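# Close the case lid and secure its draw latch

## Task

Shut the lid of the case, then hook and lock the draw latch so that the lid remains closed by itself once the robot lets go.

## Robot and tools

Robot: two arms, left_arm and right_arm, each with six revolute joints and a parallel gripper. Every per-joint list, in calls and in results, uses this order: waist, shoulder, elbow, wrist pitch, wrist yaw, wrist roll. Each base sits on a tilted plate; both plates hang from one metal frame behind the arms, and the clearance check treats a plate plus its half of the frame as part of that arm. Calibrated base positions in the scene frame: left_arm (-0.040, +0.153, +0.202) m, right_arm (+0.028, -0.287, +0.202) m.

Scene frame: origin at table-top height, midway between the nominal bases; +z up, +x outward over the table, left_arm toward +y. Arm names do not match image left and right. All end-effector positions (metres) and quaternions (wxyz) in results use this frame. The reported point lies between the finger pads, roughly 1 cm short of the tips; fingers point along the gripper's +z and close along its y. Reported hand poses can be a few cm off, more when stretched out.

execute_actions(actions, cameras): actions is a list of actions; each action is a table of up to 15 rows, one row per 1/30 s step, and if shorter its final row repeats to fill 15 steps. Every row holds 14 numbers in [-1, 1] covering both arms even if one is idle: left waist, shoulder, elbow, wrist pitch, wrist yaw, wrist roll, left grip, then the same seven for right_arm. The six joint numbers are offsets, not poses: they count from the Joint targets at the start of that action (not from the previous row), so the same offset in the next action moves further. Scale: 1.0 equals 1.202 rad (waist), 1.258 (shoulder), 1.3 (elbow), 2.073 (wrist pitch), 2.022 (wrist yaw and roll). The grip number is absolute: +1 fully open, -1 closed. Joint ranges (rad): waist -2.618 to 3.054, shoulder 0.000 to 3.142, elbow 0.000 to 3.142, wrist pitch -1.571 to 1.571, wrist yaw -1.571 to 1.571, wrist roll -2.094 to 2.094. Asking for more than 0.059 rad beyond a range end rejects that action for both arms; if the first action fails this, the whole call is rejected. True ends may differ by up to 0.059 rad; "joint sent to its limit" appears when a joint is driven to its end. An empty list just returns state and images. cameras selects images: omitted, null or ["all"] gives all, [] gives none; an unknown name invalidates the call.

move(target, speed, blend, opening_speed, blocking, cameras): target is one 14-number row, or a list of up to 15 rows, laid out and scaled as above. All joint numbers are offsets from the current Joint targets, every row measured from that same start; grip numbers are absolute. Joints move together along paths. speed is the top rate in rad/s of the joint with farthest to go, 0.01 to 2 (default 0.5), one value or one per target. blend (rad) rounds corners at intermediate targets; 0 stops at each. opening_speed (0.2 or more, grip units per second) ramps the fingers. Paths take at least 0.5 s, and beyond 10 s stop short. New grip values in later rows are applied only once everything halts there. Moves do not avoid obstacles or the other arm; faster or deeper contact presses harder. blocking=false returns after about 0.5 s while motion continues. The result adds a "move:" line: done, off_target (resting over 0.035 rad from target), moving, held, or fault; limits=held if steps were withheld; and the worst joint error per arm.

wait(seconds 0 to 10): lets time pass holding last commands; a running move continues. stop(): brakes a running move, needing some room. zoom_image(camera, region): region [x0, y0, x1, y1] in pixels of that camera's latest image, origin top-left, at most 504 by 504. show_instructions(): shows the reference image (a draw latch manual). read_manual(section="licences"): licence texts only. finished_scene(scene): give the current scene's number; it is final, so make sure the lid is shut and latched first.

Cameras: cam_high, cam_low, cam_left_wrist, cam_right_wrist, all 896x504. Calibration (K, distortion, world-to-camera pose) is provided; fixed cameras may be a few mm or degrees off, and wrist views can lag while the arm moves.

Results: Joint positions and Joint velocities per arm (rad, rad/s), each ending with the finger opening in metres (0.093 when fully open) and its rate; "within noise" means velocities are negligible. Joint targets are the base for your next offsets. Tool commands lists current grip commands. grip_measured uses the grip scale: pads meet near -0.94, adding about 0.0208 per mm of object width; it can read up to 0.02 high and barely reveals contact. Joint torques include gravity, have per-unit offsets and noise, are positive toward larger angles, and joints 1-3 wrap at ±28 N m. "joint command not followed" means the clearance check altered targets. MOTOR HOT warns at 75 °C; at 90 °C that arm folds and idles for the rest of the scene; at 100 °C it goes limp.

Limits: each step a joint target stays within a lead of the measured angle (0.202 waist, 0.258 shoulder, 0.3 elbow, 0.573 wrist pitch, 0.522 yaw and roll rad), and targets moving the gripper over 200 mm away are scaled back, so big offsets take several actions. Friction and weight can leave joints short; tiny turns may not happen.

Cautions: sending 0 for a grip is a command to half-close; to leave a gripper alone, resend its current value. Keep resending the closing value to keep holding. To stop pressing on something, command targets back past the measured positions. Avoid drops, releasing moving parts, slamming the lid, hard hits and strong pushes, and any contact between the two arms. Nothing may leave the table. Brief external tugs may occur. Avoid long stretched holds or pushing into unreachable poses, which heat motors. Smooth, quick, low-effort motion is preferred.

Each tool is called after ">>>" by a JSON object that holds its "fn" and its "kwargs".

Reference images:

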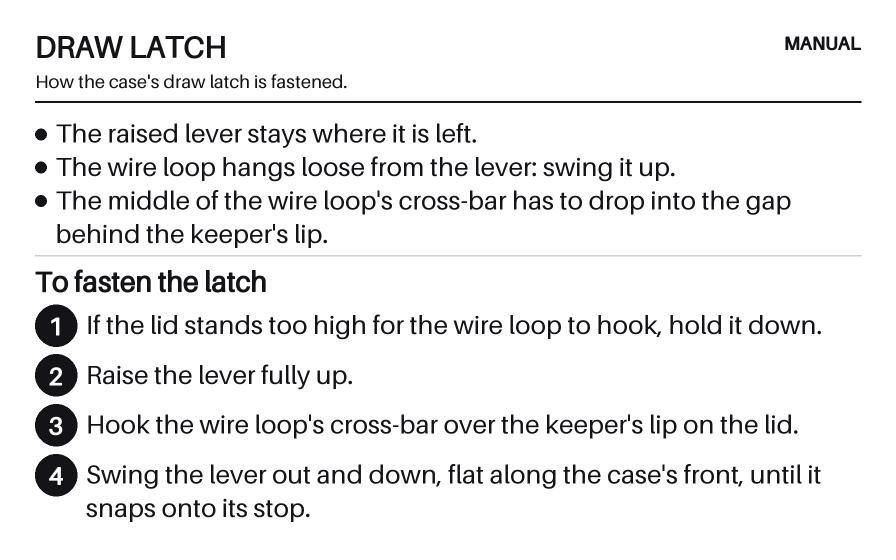

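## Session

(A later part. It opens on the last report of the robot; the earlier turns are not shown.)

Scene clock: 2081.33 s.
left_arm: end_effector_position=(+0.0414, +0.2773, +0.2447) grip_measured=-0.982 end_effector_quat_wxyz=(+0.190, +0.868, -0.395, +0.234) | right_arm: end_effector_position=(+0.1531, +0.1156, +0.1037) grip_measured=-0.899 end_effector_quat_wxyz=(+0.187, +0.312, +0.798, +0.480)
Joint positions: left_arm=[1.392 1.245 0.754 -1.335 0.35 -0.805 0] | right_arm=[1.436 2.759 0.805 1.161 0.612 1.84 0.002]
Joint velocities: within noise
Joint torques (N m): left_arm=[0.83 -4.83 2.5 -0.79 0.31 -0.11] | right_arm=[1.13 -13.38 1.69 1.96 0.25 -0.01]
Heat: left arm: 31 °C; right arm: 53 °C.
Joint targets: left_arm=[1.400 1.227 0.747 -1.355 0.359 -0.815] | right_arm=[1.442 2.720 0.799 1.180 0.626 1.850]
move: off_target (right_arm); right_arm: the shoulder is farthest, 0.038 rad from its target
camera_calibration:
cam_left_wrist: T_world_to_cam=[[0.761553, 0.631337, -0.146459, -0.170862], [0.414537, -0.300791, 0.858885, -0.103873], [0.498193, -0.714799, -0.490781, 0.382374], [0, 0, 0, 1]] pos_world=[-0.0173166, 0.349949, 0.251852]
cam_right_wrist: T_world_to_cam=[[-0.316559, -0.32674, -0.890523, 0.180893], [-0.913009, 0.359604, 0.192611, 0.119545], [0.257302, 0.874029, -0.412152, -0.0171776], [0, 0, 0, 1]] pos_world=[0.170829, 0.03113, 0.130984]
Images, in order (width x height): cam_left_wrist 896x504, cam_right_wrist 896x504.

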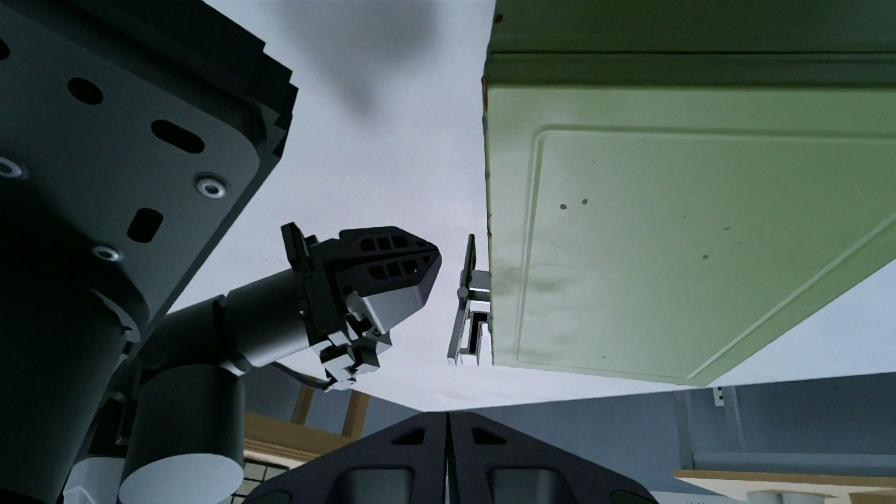

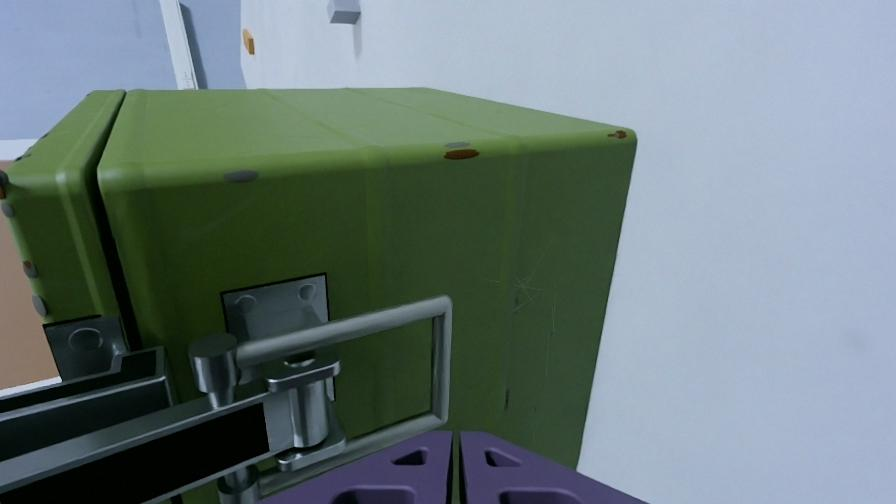

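>>> {"fn": "move", "kwargs": {"target": [[0,0,0,0,0,0,-1,0.0483,-0.3975,-0.0762,-0.3763,-0.0376,-0.1731,-0.9],[0,0,0,0,0,0,-1,-0.3245,-0.5167,-0.0377,-0.3521,-0.3591,-0.7171,-0.9]], "speed": 0.7, "blend": 0.1, "cameras": ["cam_right_wrist"]}}

Scene clock: 2198.97 s.
left_arm: end_effector_position=(+0.0414, +0.2773, +0.2447) grip_measured=-0.982 end_effector_quat_wxyz=(+0.190, +0.868, -0.395, +0.234) | right_arm: end_effector_position=(+0.1981, +0.0888, +0.2052) grip_measured=-0.899 end_effector_quat_wxyz=(+0.216, -0.298, +0.856, +0.362)
Joint positions: left_arm=[1.392 1.245 0.754 -1.335 0.35 -0.805 0] | right_arm=[1.057 2.099 0.729 0.435 -0.086 0.409 0.002]
Joint velocities: within noise
Joint torques (N m): left_arm=[0.87 -4.82 2.51 -0.77 0.32 -0.1] | right_arm=[0.94 -10.73 6.63 1.91 -0.28 -0.12]
Heat: left arm: 31 °C; right arm: 56 °C.
Joint targets: left_arm=[1.400 1.227 0.747 -1.355 0.359 -0.815] | right_arm=[1.052 2.070 0.750 0.450 -0.101 0.400]
move: done
camera_calibration:
cam_right_wrist: T_world_to_cam=[[0.661105, -0.552645, -0.507468, 0.0245313], [-0.732005, -0.623505, -0.274608, 0.297996], [-0.164648, 0.553014, -0.816741, 0.231596], [0, 0, 0, 1]] pos_world=[0.240049, 0.0712834, 0.283435]
Images, in order (width x height): cam_right_wrist 896x504.

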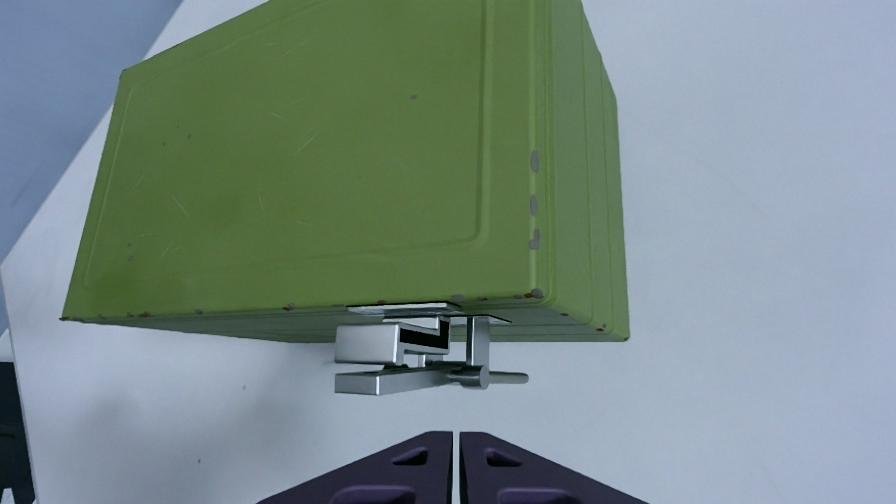

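>>> {"fn": "move", "kwargs": {"target": [0,0,0,0,0,0,-1,-0.3245,0.2067,0.0554,0.1447,-0.3877,-0.5767,-0.9], "speed": 0.7, "cameras": ["cam_right_wrist"]}}

Scene clock: 2208.27 s.
left_arm: end_effector_position=(+0.0414, +0.2773, +0.2447) grip_measured=-0.982 end_effector_quat_wxyz=(+0.190, +0.868, -0.395, +0.234) | right_arm: end_effector_position=(+0.2496, +0.0779, +0.2189) grip_measured=-0.899 end_effector_quat_wxyz=(-0.427, +0.619, -0.472, -0.460)
Joint positions: left_arm=[1.392 1.245 0.754 -1.335 0.35 -0.805 0] | right_arm=[0.668 2.318 0.804 0.732 -0.871 -0.757 0.002]
Joint velocities: within noise
Joint torques (N m): left_arm=[0.83 -4.82 2.54 -0.78 0.31 -0.1] | right_arm=[1.44 -7.84 5.24 1.79 -0.7 -0.09]
Heat: left arm: 31 °C; right arm: 56 °C.
Joint targets: left_arm=[1.400 1.227 0.747 -1.355 0.359 -0.815] | right_arm=[0.662 2.330 0.822 0.750 -0.885 -0.766]
move: done
camera_calibration:
cam_right_wrist: T_world_to_cam=[[0.975907, 0.202862, 0.0803323, -0.274727], [0.183525, -0.564082, -0.805065, 0.215666], [-0.118003, 0.800411, -0.587722, 0.176223], [0, 0, 0, 1]] pos_world=[0.249323, 0.036334, 0.299264]
Images, in order (width x height): cam_right_wrist 896x504.

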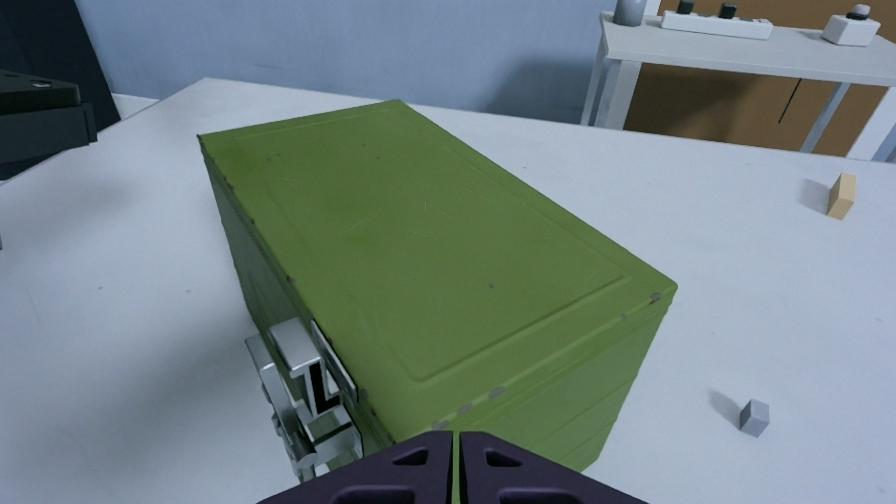

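>>> {"fn": "move", "kwargs": {"target": [0,0,0,0,0,0,-1,0,0.2719,0.0138,0.0994,0,0,-0.9], "speed": 0.4, "cameras": ["cam_right_wrist", "cam_left_wrist"]}}

>>> {"fn": "zoom_image", "kwargs": {"camera": "cam_left_wrist", "region": [340, 190, 540, 390]}}

Scene clock: 2215.50 s.
left_arm: end_effector_position=(+0.0414, +0.2773, +0.2447) grip_measured=-0.982 end_effector_quat_wxyz=(+0.190, +0.868, -0.395, +0.234) | right_arm: end_effector_position=(+0.2125, +0.0761, +0.1197) grip_measured=-0.899 end_effector_quat_wxyz=(-0.377, +0.621, -0.498, -0.475)
Joint positions: left_arm=[1.392 1.245 0.754 -1.335 0.35 -0.805 0] | right_arm=[0.668 2.664 0.827 0.938 -0.873 -0.758 0.002]
Joint velocities: within noise
Joint torques (N m): left_arm=[0.85 -4.86 2.52 -0.78 0.31 -0.1] | right_arm=[1.31 -8.62 2.88 1.66 -0.65 -0.12]
Heat: left arm: 31 °C; right arm: 55 °C.
Joint targets: left_arm=[1.400 1.227 0.747 -1.355 0.359 -0.815] | right_arm=[0.662 2.672 0.840 0.956 -0.885 -0.766]
move: done
camera_calibration:
cam_left_wrist: T_world_to_cam=[[0.761553, 0.631337, -0.146459, -0.170862], [0.414537, -0.300791, 0.858885, -0.103873], [0.498193, -0.714799, -0.490781, 0.382374], [0, 0, 0, 1]] pos_world=[-0.0173166, 0.349949, 0.251852]
cam_right_wrist: T_world_to_cam=[[0.972289, 0.232976, -0.019386, -0.219741], [0.132601, -0.617878, -0.775012, 0.152928], [-0.192537, 0.750965, -0.631649, 0.139928], [0, 0, 0, 1]] pos_world=[0.220314, 0.0406042, 0.202646]
Images, in order (width x height): cam_left_wrist 896x504, cam_right_wrist 896x504.

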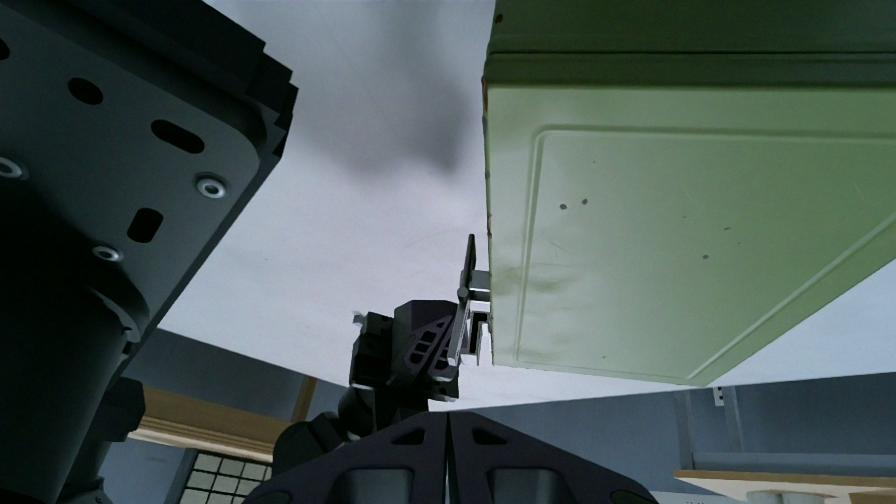

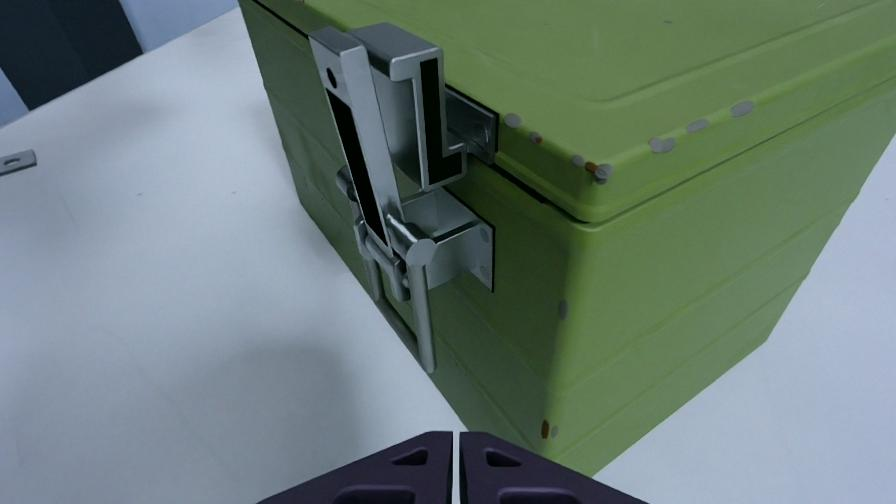

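Scaled by 2.520 from the camera's 896x504 image, which has a finer 1280x720 frame.

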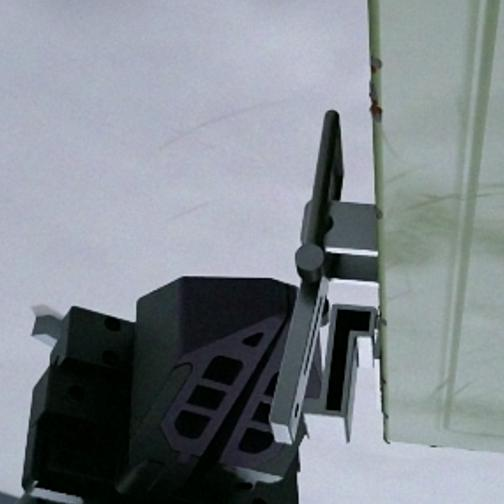

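>>> {"fn": "move", "kwargs": {"target": [0,0,0,0,0,0,-1,0.0657,0.0739,0.0715,0.0318,0.0307,0.0465,-0.93], "speed": 0.3, "cameras": ["cam_right_wrist", "cam_left_wrist"]}}

>>> {"fn": "zoom_image", "kwargs": {"camera": "cam_right_wrist", "region": [300, 204, 600, 504]}}

>>> {"fn": "zoom_image", "kwargs": {"camera": "cam_left_wrist", "region": [340, 190, 540, 390]}}

Scene clock: 2249.73 s.
left_arm: end_effector_position=(+0.0414, +0.2773, +0.2447) grip_measured=-0.982 end_effector_quat_wxyz=(+0.190, +0.868, -0.395, +0.234) | right_arm: end_effector_position=(+0.2088, +0.1052, +0.1106) grip_measured=-0.928 end_effector_quat_wxyz=(-0.381, +0.621, -0.492, -0.476)
Joint positions: left_arm=[1.392 1.245 0.754 -1.335 0.35 -0.805 0] | right_arm=[0.736 2.752 0.92 1.004 -0.837 -0.681 0.001]
Joint velocities: within noise
Joint torques (N m): left_arm=[0.84 -4.82 2.51 -0.77 0.32 -0.1] | right_arm=[2.19 -8.8 3 1.78 -0.36 0.05]
Heat: left arm: 31 °C; right arm: 51 °C.
Joint targets: left_arm=[1.400 1.227 0.747 -1.355 0.359 -0.815] | right_arm=[0.741 2.765 0.933 1.022 -0.822 -0.672]
move: done
camera_calibration:
cam_left_wrist: T_world_to_cam=[[0.761553, 0.631337, -0.146459, -0.170862], [0.414537, -0.300791, 0.858885, -0.103873], [0.498193, -0.714799, -0.490781, 0.382374], [0, 0, 0, 1]] pos_world=[-0.0173166, 0.349949, 0.251852]
cam_right_wrist: T_world_to_cam=[[0.971585, 0.236499, -0.00957177, -0.224404], [0.1402, -0.607611, -0.781762, 0.162447], [-0.190702, 0.758206, -0.623503, 0.109522], [0, 0, 0, 1]] pos_world=[0.216138, 0.0687361, 0.193134]
Images, in order (width x height): cam_left_wrist 896x504, cam_right_wrist 896x504.

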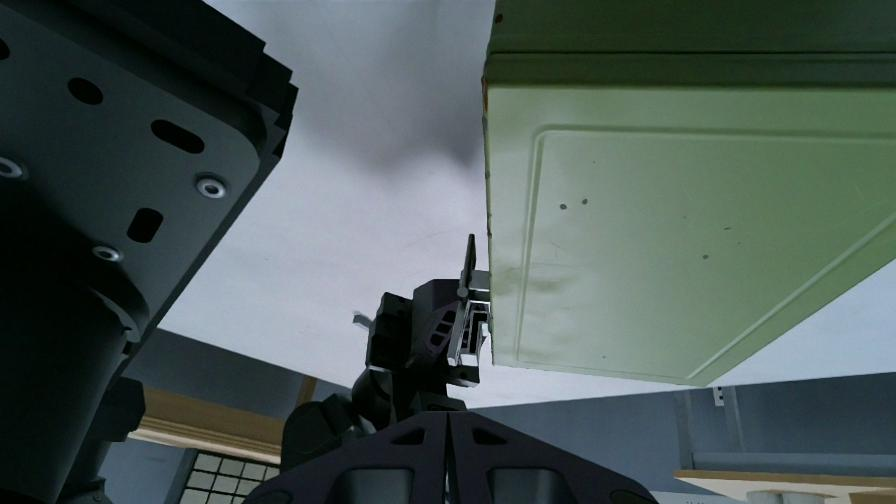

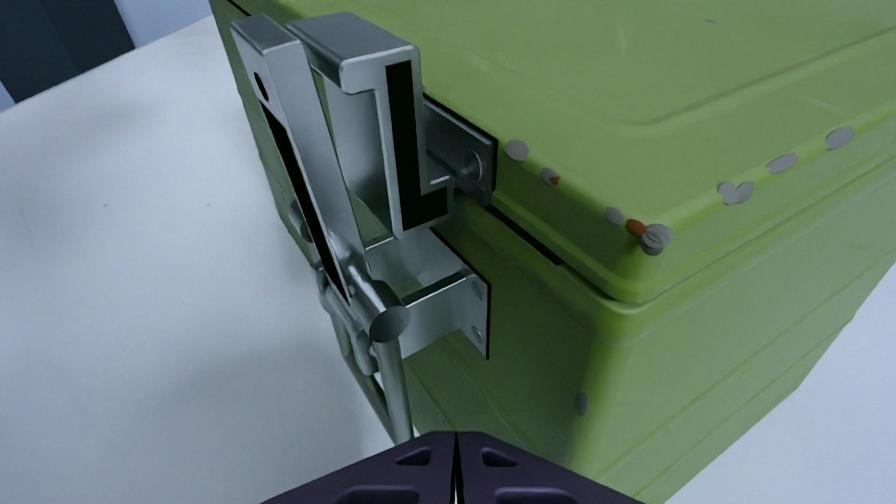

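Scaled by 1.680 from the camera's 896x504 image, which has a finer 1280x720 frame.

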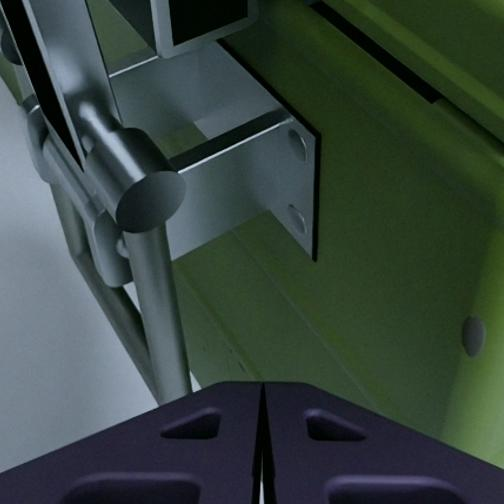

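Scaled by 2.520 from the camera's 896x504 image, which has a finer 1280x720 frame.

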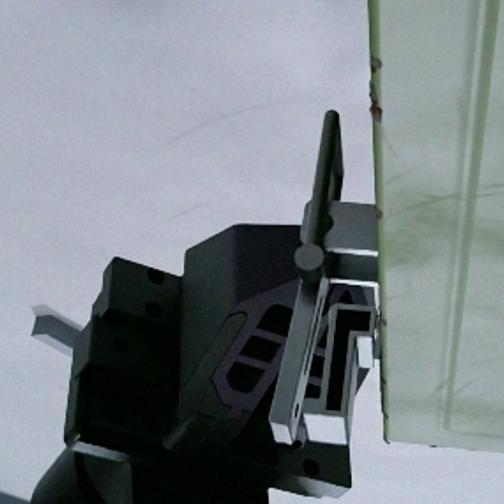

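>>> {"fn": "move", "kwargs": {"target": [0,0,0,0,0,0,-1,0.0549,0.0684,0.0715,0.0178,0.0227,0.0346,-0.93], "speed": 0.2, "cameras": ["cam_right_wrist", "cam_left_wrist"]}}

>>> {"fn": "zoom_image", "kwargs": {"camera": "cam_right_wrist", "region": [300, 204, 600, 504]}}

>>> {"fn": "zoom_image", "kwargs": {"camera": "cam_left_wrist", "region": [340, 190, 540, 390]}}

Scene clock: 2278.27 s.
left_arm: end_effector_position=(+0.0414, +0.2773, +0.2447) grip_measured=-0.982 end_effector_quat_wxyz=(+0.190, +0.868, -0.395, +0.234) | right_arm: end_effector_position=(+0.2063, +0.1252, +0.1025) grip_measured=-0.928 end_effector_quat_wxyz=(-0.387, +0.615, -0.489, -0.481)
Joint positions: left_arm=[1.392 1.245 0.754 -1.335 0.35 -0.805 0] | right_arm=[0.775 2.829 0.995 1.063 -0.818 -0.619 0.001]
Joint velocities: within noise
Joint torques (N m): left_arm=[0.85 -4.85 2.52 -0.77 0.31 -0.1] | right_arm=[4.59 -8.21 4.57 1.6 -0.1 0.2]
Heat: left arm: 31 °C; right arm: 49 °C.
Joint targets: left_arm=[1.400 1.227 0.747 -1.355 0.359 -0.815] | right_arm=[0.807 2.851 1.026 1.059 -0.777 -0.602]
move: off_target (right_arm); right_arm: the wrist yaw is farthest, 0.042 rad from its target
camera_calibration:
cam_left_wrist: T_world_to_cam=[[0.761553, 0.631337, -0.146459, -0.170862], [0.414537, -0.300791, 0.858885, -0.103873], [0.498193, -0.714799, -0.490781, 0.382374], [0, 0, 0, 1]] pos_world=[-0.0173166, 0.349949, 0.251852]
cam_right_wrist: T_world_to_cam=[[0.972411, 0.233104, -0.00889811, -0.22662], [0.134852, -0.592853, -0.79394, 0.169027], [-0.190346, 0.770836, -0.607931, 0.0855625], [0, 0, 0, 1]] pos_world=[0.21386, 0.0870799, 0.184197]
Images, in order (width x height): cam_left_wrist 896x504, cam_right_wrist 896x504.

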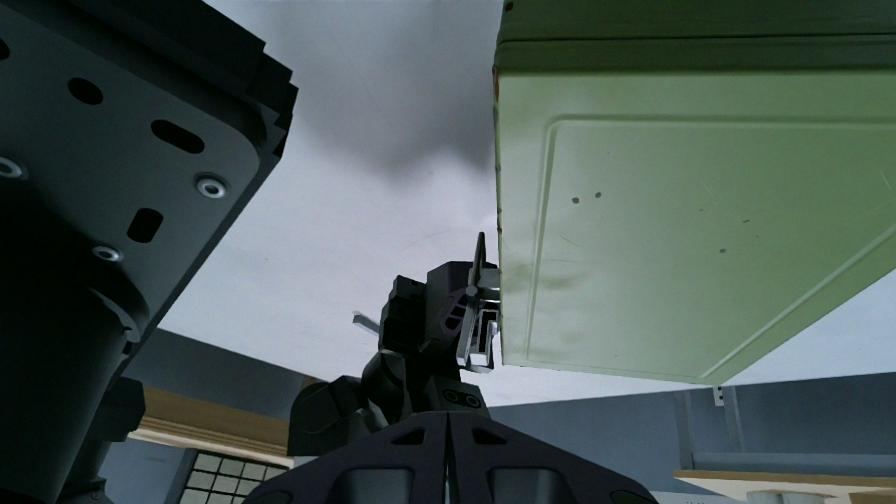

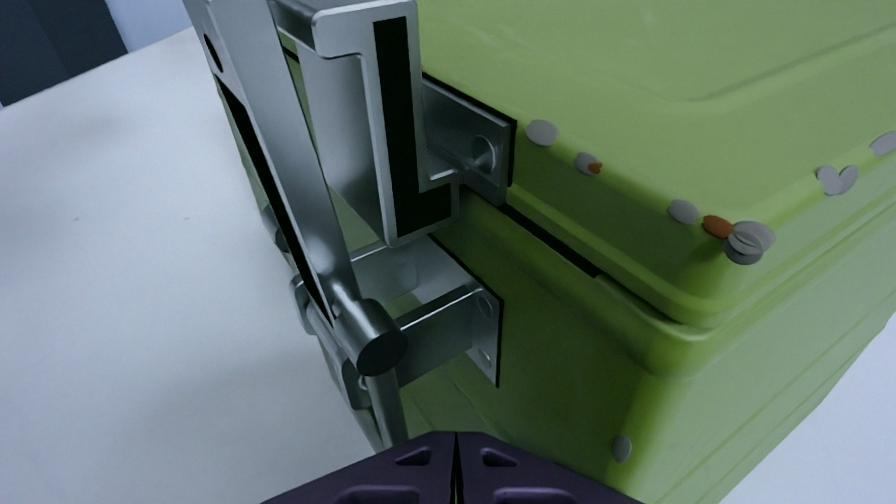

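Scaled by 1.680 from the camera's 896x504 image, which has a finer 1280x720 frame.

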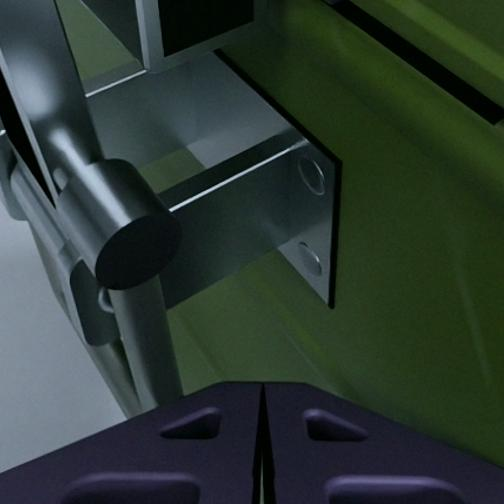

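Scaled by 2.520 from the camera's 896x504 image, which has a finer 1280x720 frame.

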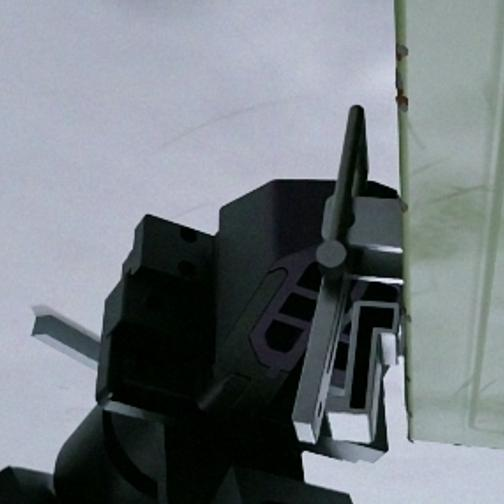

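>>> {"fn": "move", "kwargs": {"target": [[0,0,0,0,0,0,-1,-0.1206,-0.1677,-0.1431,-0.0497,-0.0534,-0.0811,-0.93],[0,0,0,0,0,0,-1,-0.089,-0.279,0.3415,-0.7038,-0.0213,0.365,-0.93]], "speed": 0.6, "cameras": ["cam_right_wrist", "cam_left_wrist"]}}

>>> {"fn": "zoom_image", "kwargs": {"camera": "cam_left_wrist", "region": [340, 190, 540, 390]}}

Scene clock: 2351.27 s.
left_arm: end_effector_position=(+0.0414, +0.2773, +0.2447) grip_measured=-0.982 end_effector_quat_wxyz=(+0.190, +0.868, -0.395, +0.234) | right_arm: end_effector_position=(+0.2570, +0.1051, +0.1746) grip_measured=-0.928 end_effector_quat_wxyz=(-0.112, -0.293, +0.807, +0.500)
Joint positions: left_arm=[1.392 1.245 0.754 -1.335 0.35 -0.805 0] | right_arm=[0.69 2.538 1.451 -0.384 -0.834 0.126 0.001]
Joint velocities: within noise
Joint torques (N m): left_arm=[0.85 -4.86 2.54 -0.78 0.31 -0.1] | right_arm=[3.18 -15.16 6.31 0.52 -0.5 0.01]
Heat: left arm: 31 °C; right arm: 51 °C.
Joint targets: left_arm=[1.400 1.227 0.747 -1.355 0.359 -0.815] | right_arm=[0.700 2.500 1.470 -0.400 -0.820 0.136]
move: off_target (right_arm); right_arm: the shoulder is farthest, 0.038 rad from its target
camera_calibration:
cam_left_wrist: T_world_to_cam=[[0.761553, 0.631337, -0.146459, -0.170862], [0.414537, -0.300791, 0.858885, -0.103873], [0.498193, -0.714799, -0.490781, 0.382374], [0, 0, 0, 1]] pos_world=[-0.0173166, 0.349949, 0.251852]
cam_right_wrist: T_world_to_cam=[[0.345153, -0.321717, -0.881685, 0.101333], [-0.544907, -0.833561, 0.0908429, 0.253099], [-0.764163, 0.449082, -0.463012, 0.31047], [0, 0, 0, 1]] pos_world=[0.340189, 0.104147, 0.210103]
Images, in order (width x height): cam_left_wrist 896x504, cam_right_wrist 896x504.

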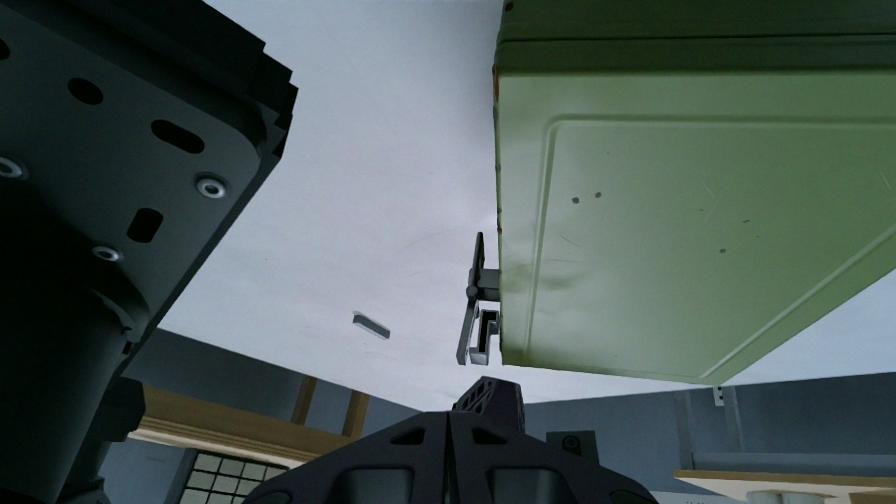

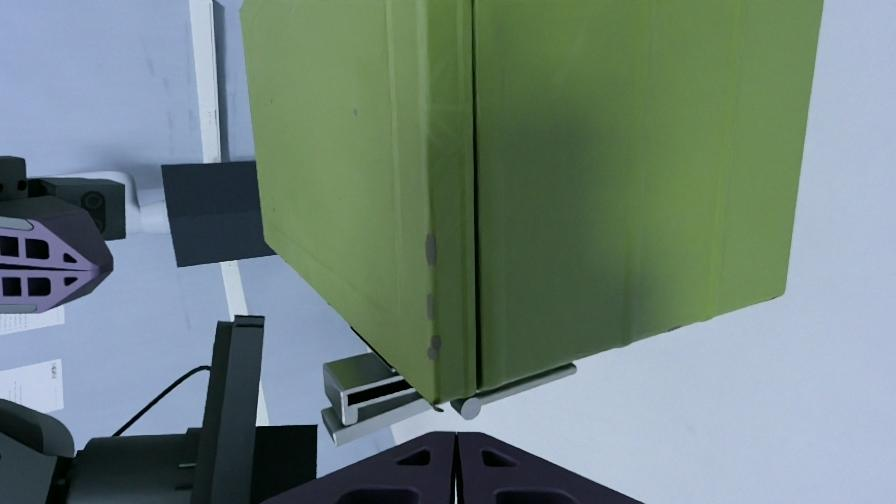

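Scaled by 2.520 from the camera's 896x504 image, which has a finer 1280x720 frame.

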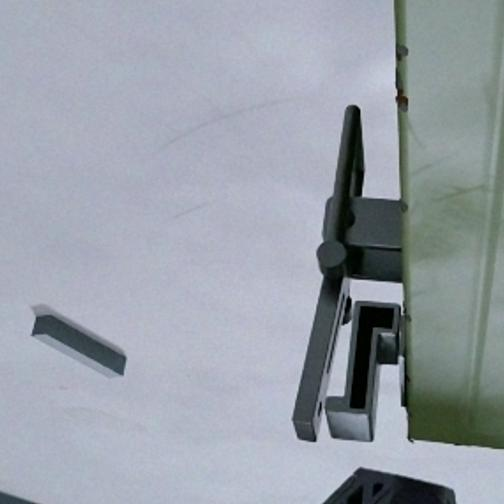

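>>> {"fn": "move", "kwargs": {"target": [0,0,0,0,0,0,-1,0.0035,0.1367,0.0154,0,0,0,-0.93], "speed": 0.4, "cameras": ["cam_right_wrist"]}}

>>> {"fn": "zoom_image", "kwargs": {"camera": "cam_right_wrist", "region": [300, 204, 600, 504]}}

Scene clock: 2359.43 s.
left_arm: end_effector_position=(+0.0414, +0.2773, +0.2447) grip_measured=-0.982 end_effector_quat_wxyz=(+0.190, +0.868, -0.395, +0.234) | right_arm: end_effector_position=(+0.2331, +0.1006, +0.1250) grip_measured=-0.928 end_effector_quat_wxyz=(-0.165, -0.280, +0.817, +0.477)
Joint positions: left_arm=[1.392 1.245 0.754 -1.335 0.35 -0.805 0] | right_arm=[0.695 2.668 1.471 -0.394 -0.83 0.127 0.001]
Joint velocities: within noise
Joint torques (N m): left_arm=[0.83 -4.85 2.51 -0.79 0.32 -0.1] | right_arm=[3.04 -11.48 5.56 0.46 -0.58 0.03]
Heat: left arm: 31 °C; right arm: 54 °C.
Joint targets: left_arm=[1.400 1.227 0.747 -1.355 0.359 -0.815] | right_arm=[0.704 2.672 1.490 -0.400 -0.820 0.136]
move: done
camera_calibration:
cam_right_wrist: T_world_to_cam=[[0.283002, -0.384675, -0.878598, 0.0848379], [-0.507416, -0.837401, 0.203196, 0.218432], [-0.813903, 0.38831, -0.432176, 0.285151], [0, 0, 0, 1]] pos_world=[0.318912, 0.104823, 0.15339]
Images, in order (width x height): cam_right_wrist 896x504.

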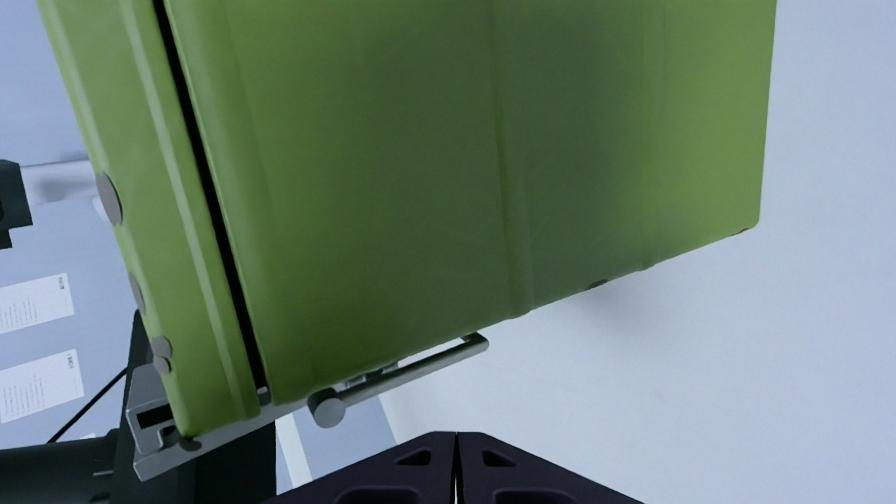

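Scaled by 1.680 from the camera's 896x504 image, which has a finer 1280x720 frame.

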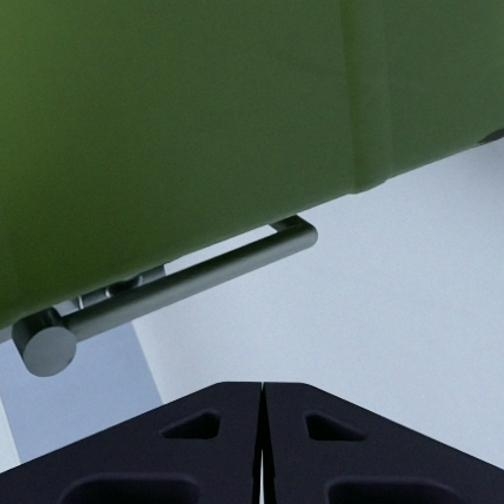

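>>> {"fn": "move", "kwargs": {"target": [0,0,0,0,0,0,-1,0.0524,0.0552,0.0046,0.0699,0.0059,0.0455,-0.93], "speed": 0.3, "cameras": ["cam_right_wrist","cam_left_wrist"]}}

>>> {"fn": "zoom_image", "kwargs": {"camera": "cam_left_wrist", "region": [340, 190, 540, 390]}}

Scene clock: 2442.63 s.
left_arm: end_effector_position=(+0.0414, +0.2773, +0.2447) grip_measured=-0.982 end_effector_quat_wxyz=(+0.190, +0.868, -0.395, +0.234) | right_arm: end_effector_position=(+0.2112, +0.1173, +0.1082) grip_measured=-0.928 end_effector_quat_wxyz=(-0.178, -0.277, +0.819, +0.469)
Joint positions: left_arm=[1.392 1.245 0.754 -1.335 0.35 -0.805 0] | right_arm=[0.754 2.725 1.474 -0.311 -0.827 0.208 0.001]
Joint velocities: within noise
Joint torques (N m): left_arm=[0.87 -4.85 2.52 -0.78 0.32 -0.1] | right_arm=[3.47 -10.36 5.91 1.13 -0.4 0.1]
Heat: left arm: 31 °C; right arm: 51 °C.
Joint targets: left_arm=[1.400 1.227 0.747 -1.355 0.359 -0.815] | right_arm=[0.767 2.742 1.496 -0.255 -0.808 0.228]
move: off_target (right_arm); right_arm: the wrist pitch is farthest, 0.056 rad from its target
camera_calibration:
cam_left_wrist: T_world_to_cam=[[0.761553, 0.631337, -0.146459, -0.170862], [0.414537, -0.300791, 0.858885, -0.103873], [0.498193, -0.714799, -0.490781, 0.382374], [0, 0, 0, 1]] pos_world=[-0.0173166, 0.349949, 0.251852]
cam_right_wrist: T_world_to_cam=[[0.270723, -0.402635, -0.87441, 0.0869906], [-0.494951, -0.837292, 0.232304, 0.218951], [-0.825671, 0.3699, -0.425959, 0.257616], [0, 0, 0, 1]] pos_world=[0.297526, 0.123059, 0.134936]
Images, in order (width x height): cam_left_wrist 896x504, cam_right_wrist 896x504.

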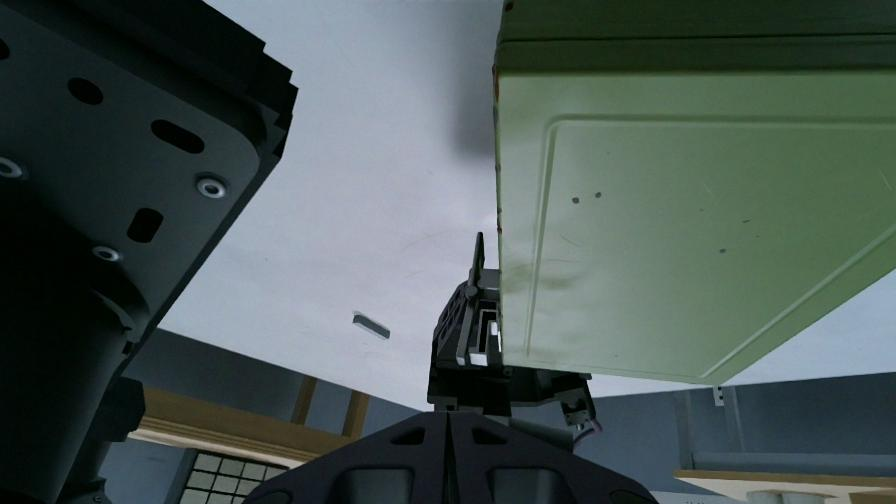

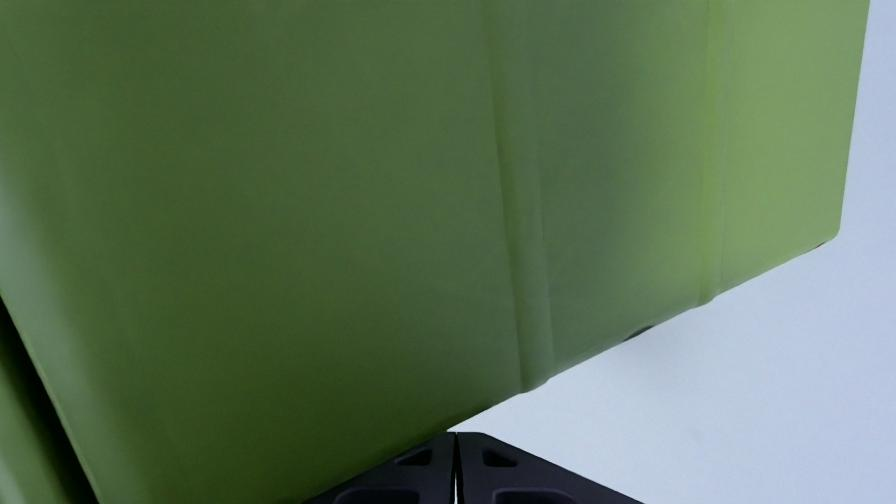

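Scaled by 2.520 from the camera's 896x504 image, which has a finer 1280x720 frame.

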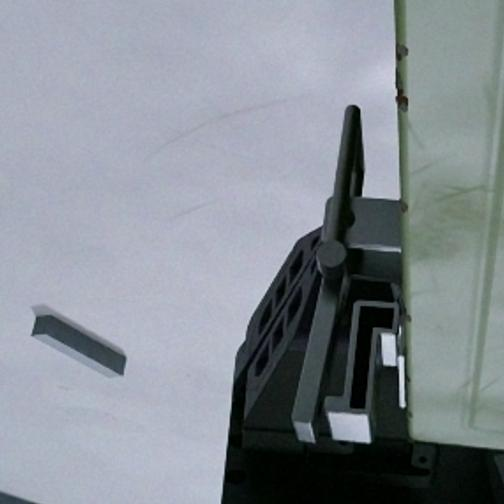

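>>> {"fn": "move", "kwargs": {"target": [0,0,0,0,0,0,-1,0.0491,0.035,0.0238,0.0458,0.004,0.0415,-0.93], "speed": 0.2, "cameras": ["cam_right_wrist","cam_left_wrist"]}}

>>> {"fn": "zoom_image", "kwargs": {"camera": "cam_left_wrist", "region": [340, 190, 540, 390]}}

Scene clock: 2476.87 s.
left_arm: end_effector_position=(+0.0414, +0.2773, +0.2447) grip_measured=-0.982 end_effector_quat_wxyz=(+0.190, +0.868, -0.395, +0.234) | right_arm: end_effector_position=(+0.2018, +0.1308, +0.1006) grip_measured=-0.928 end_effector_quat_wxyz=(-0.184, -0.267, +0.825, +0.463)
Joint positions: left_arm=[1.392 1.245 0.754 -1.335 0.35 -0.805 0] | right_arm=[0.791 2.759 1.491 -0.259 -0.82 0.288 0.001]
Joint velocities: within noise
Joint torques (N m): left_arm=[0.85 -4.85 2.52 -0.78 0.31 -0.1] | right_arm=[5.27 -9.65 7.1 1.6 -0.39 0.2]
Heat: left arm: 31 °C; right arm: 51 °C.
Joint targets: left_arm=[1.400 1.227 0.747 -1.355 0.359 -0.815] | right_arm=[0.826 2.786 1.527 -0.160 -0.800 0.312]
move: off_target (right_arm); right_arm: the wrist pitch is farthest, 0.098 rad from its target
camera_calibration:
cam_left_wrist: T_world_to_cam=[[0.761553, 0.631337, -0.146459, -0.170862], [0.414537, -0.300791, 0.858885, -0.103873], [0.498193, -0.714799, -0.490781, 0.382374], [0, 0, 0, 1]] pos_world=[-0.0173166, 0.349949, 0.251852]
cam_right_wrist: T_world_to_cam=[[0.252198, -0.424614, -0.86954, 0.0944376], [-0.501499, -0.825848, 0.257826, 0.224594], [-0.827584, 0.37105, -0.42122, 0.241322], [0, 0, 0, 1]] pos_world=[0.288531, 0.136037, 0.125861]
Images, in order (width x height): cam_left_wrist 896x504, cam_right_wrist 896x504.

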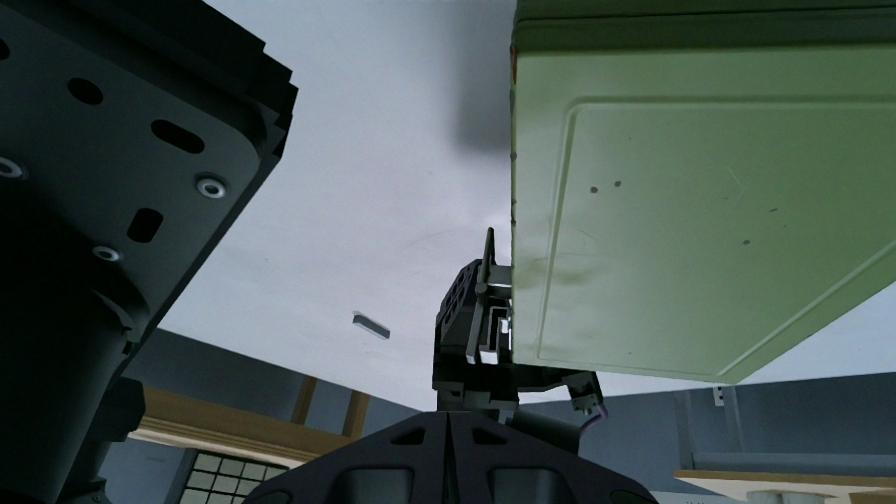

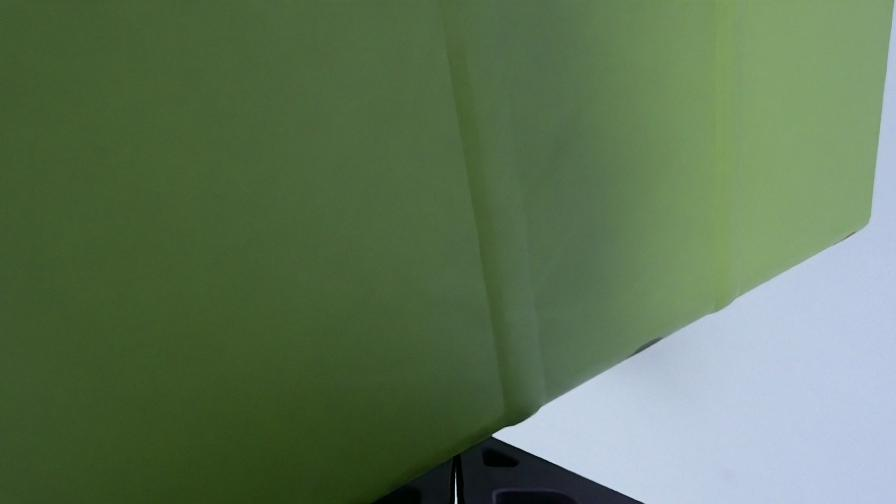

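Scaled by 2.520 from the camera's 896x504 image, which has a finer 1280x720 frame.

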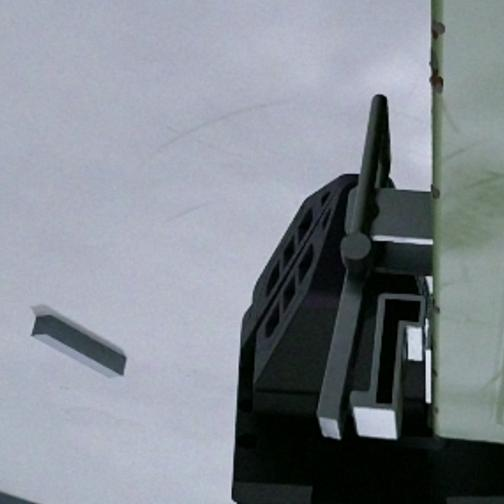

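>>> {"fn": "move", "kwargs": {"target": [[0,0,0,0,0,0,-1,-0.1048,-0.132,-0.0285,-0.1158,-0.0099,-0.087,-0.93],[0,0,0,0,0,0,-1,-0.1048,-0.4658,-0.1746,-0.0193,0.0989,-0.0059,-0.93],[0,0,0,0,0,0,-1,0.1864,-0.5692,-0.5977,0.2943,0.3462,0.4392,-0.93]], "speed": 0.7, "blend": [0.03,0.1,0], "cameras": ["cam_right_wrist","cam_left_wrist"]}}

>>> {"fn": "zoom_image", "kwargs": {"camera": "cam_left_wrist", "region": [340, 190, 540, 390]}}

Scene clock: 2526.33 s.
left_arm: end_effector_position=(+0.0414, +0.2773, +0.2447) grip_measured=-0.982 end_effector_quat_wxyz=(+0.190, +0.868, -0.395, +0.234) | right_arm: end_effector_position=(+0.2034, +0.0961, +0.2123) grip_measured=-0.928 end_effector_quat_wxyz=(+0.056, +0.051, +0.900, +0.430)
Joint positions: left_arm=[1.392 1.245 0.754 -1.335 0.35 -0.805 0] | right_arm=[1.045 2.104 0.757 0.432 -0.114 1.19 0.001]
Joint velocities: within noise
Joint torques (N m): left_arm=[0.85 -4.85 2.52 -0.78 0.32 -0.1] | right_arm=[1.73 -11.45 4.31 1.96 -0.06 0.05]
Heat: left arm: 31 °C; right arm: 51 °C.
Joint targets: left_arm=[1.400 1.227 0.747 -1.355 0.359 -0.815] | right_arm=[1.050 2.070 0.750 0.450 -0.100 1.200]
move: done
camera_calibration:
cam_left_wrist: T_world_to_cam=[[0.761553, 0.631337, -0.146459, -0.170862], [0.414537, -0.300791, 0.858885, -0.103873], [0.498193, -0.714799, -0.490781, 0.382374], [0, 0, 0, 1]] pos_world=[-0.0173166, 0.349949, 0.251852]
cam_right_wrist: T_world_to_cam=[[-0.0513276, -0.612121, -0.789097, 0.239058], [-0.962988, -0.179021, 0.201509, 0.211566], [-0.264613, 0.770233, -0.580276, 0.18352], [0, 0, 0, 1]] pos_world=[0.264568, 0.0428539, 0.252499]
Images, in order (width x height): cam_left_wrist 896x504, cam_right_wrist 896x504.

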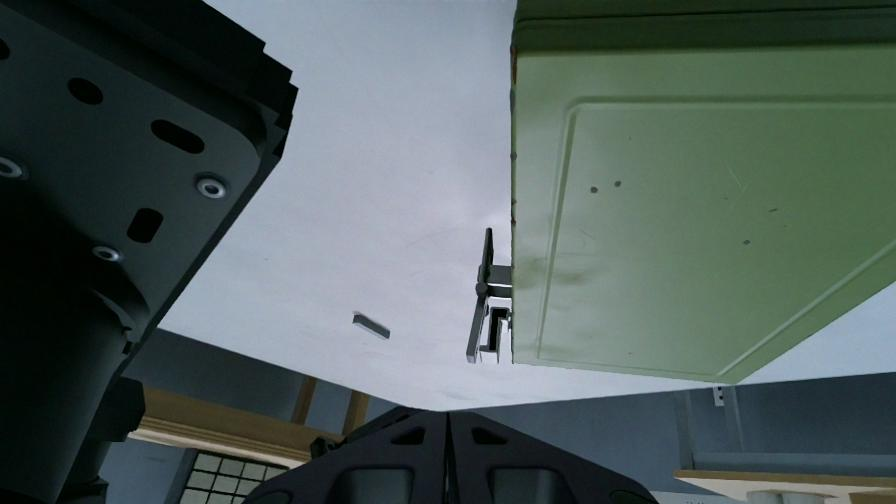

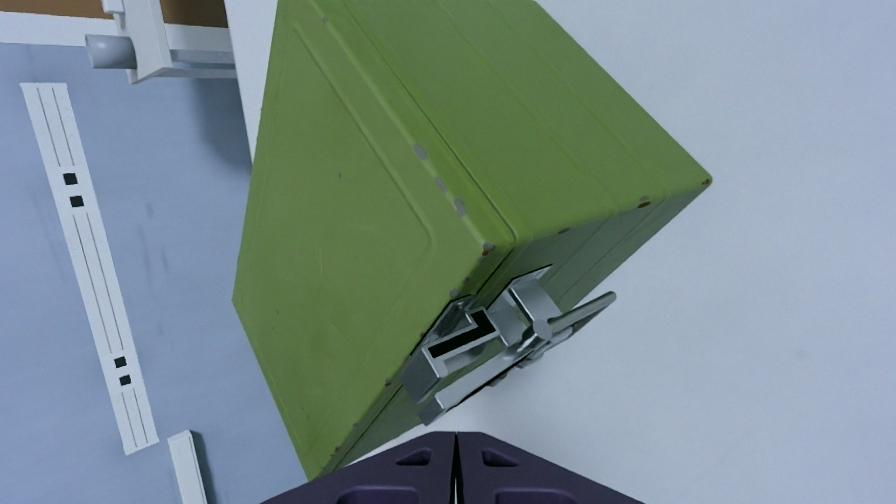

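Scaled by 2.520 from the camera's 896x504 image, which has a finer 1280x720 frame.

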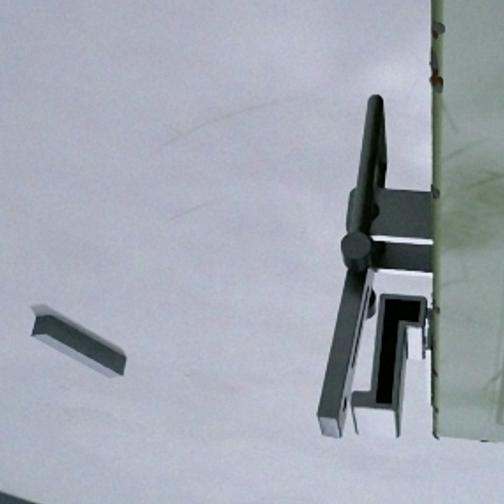

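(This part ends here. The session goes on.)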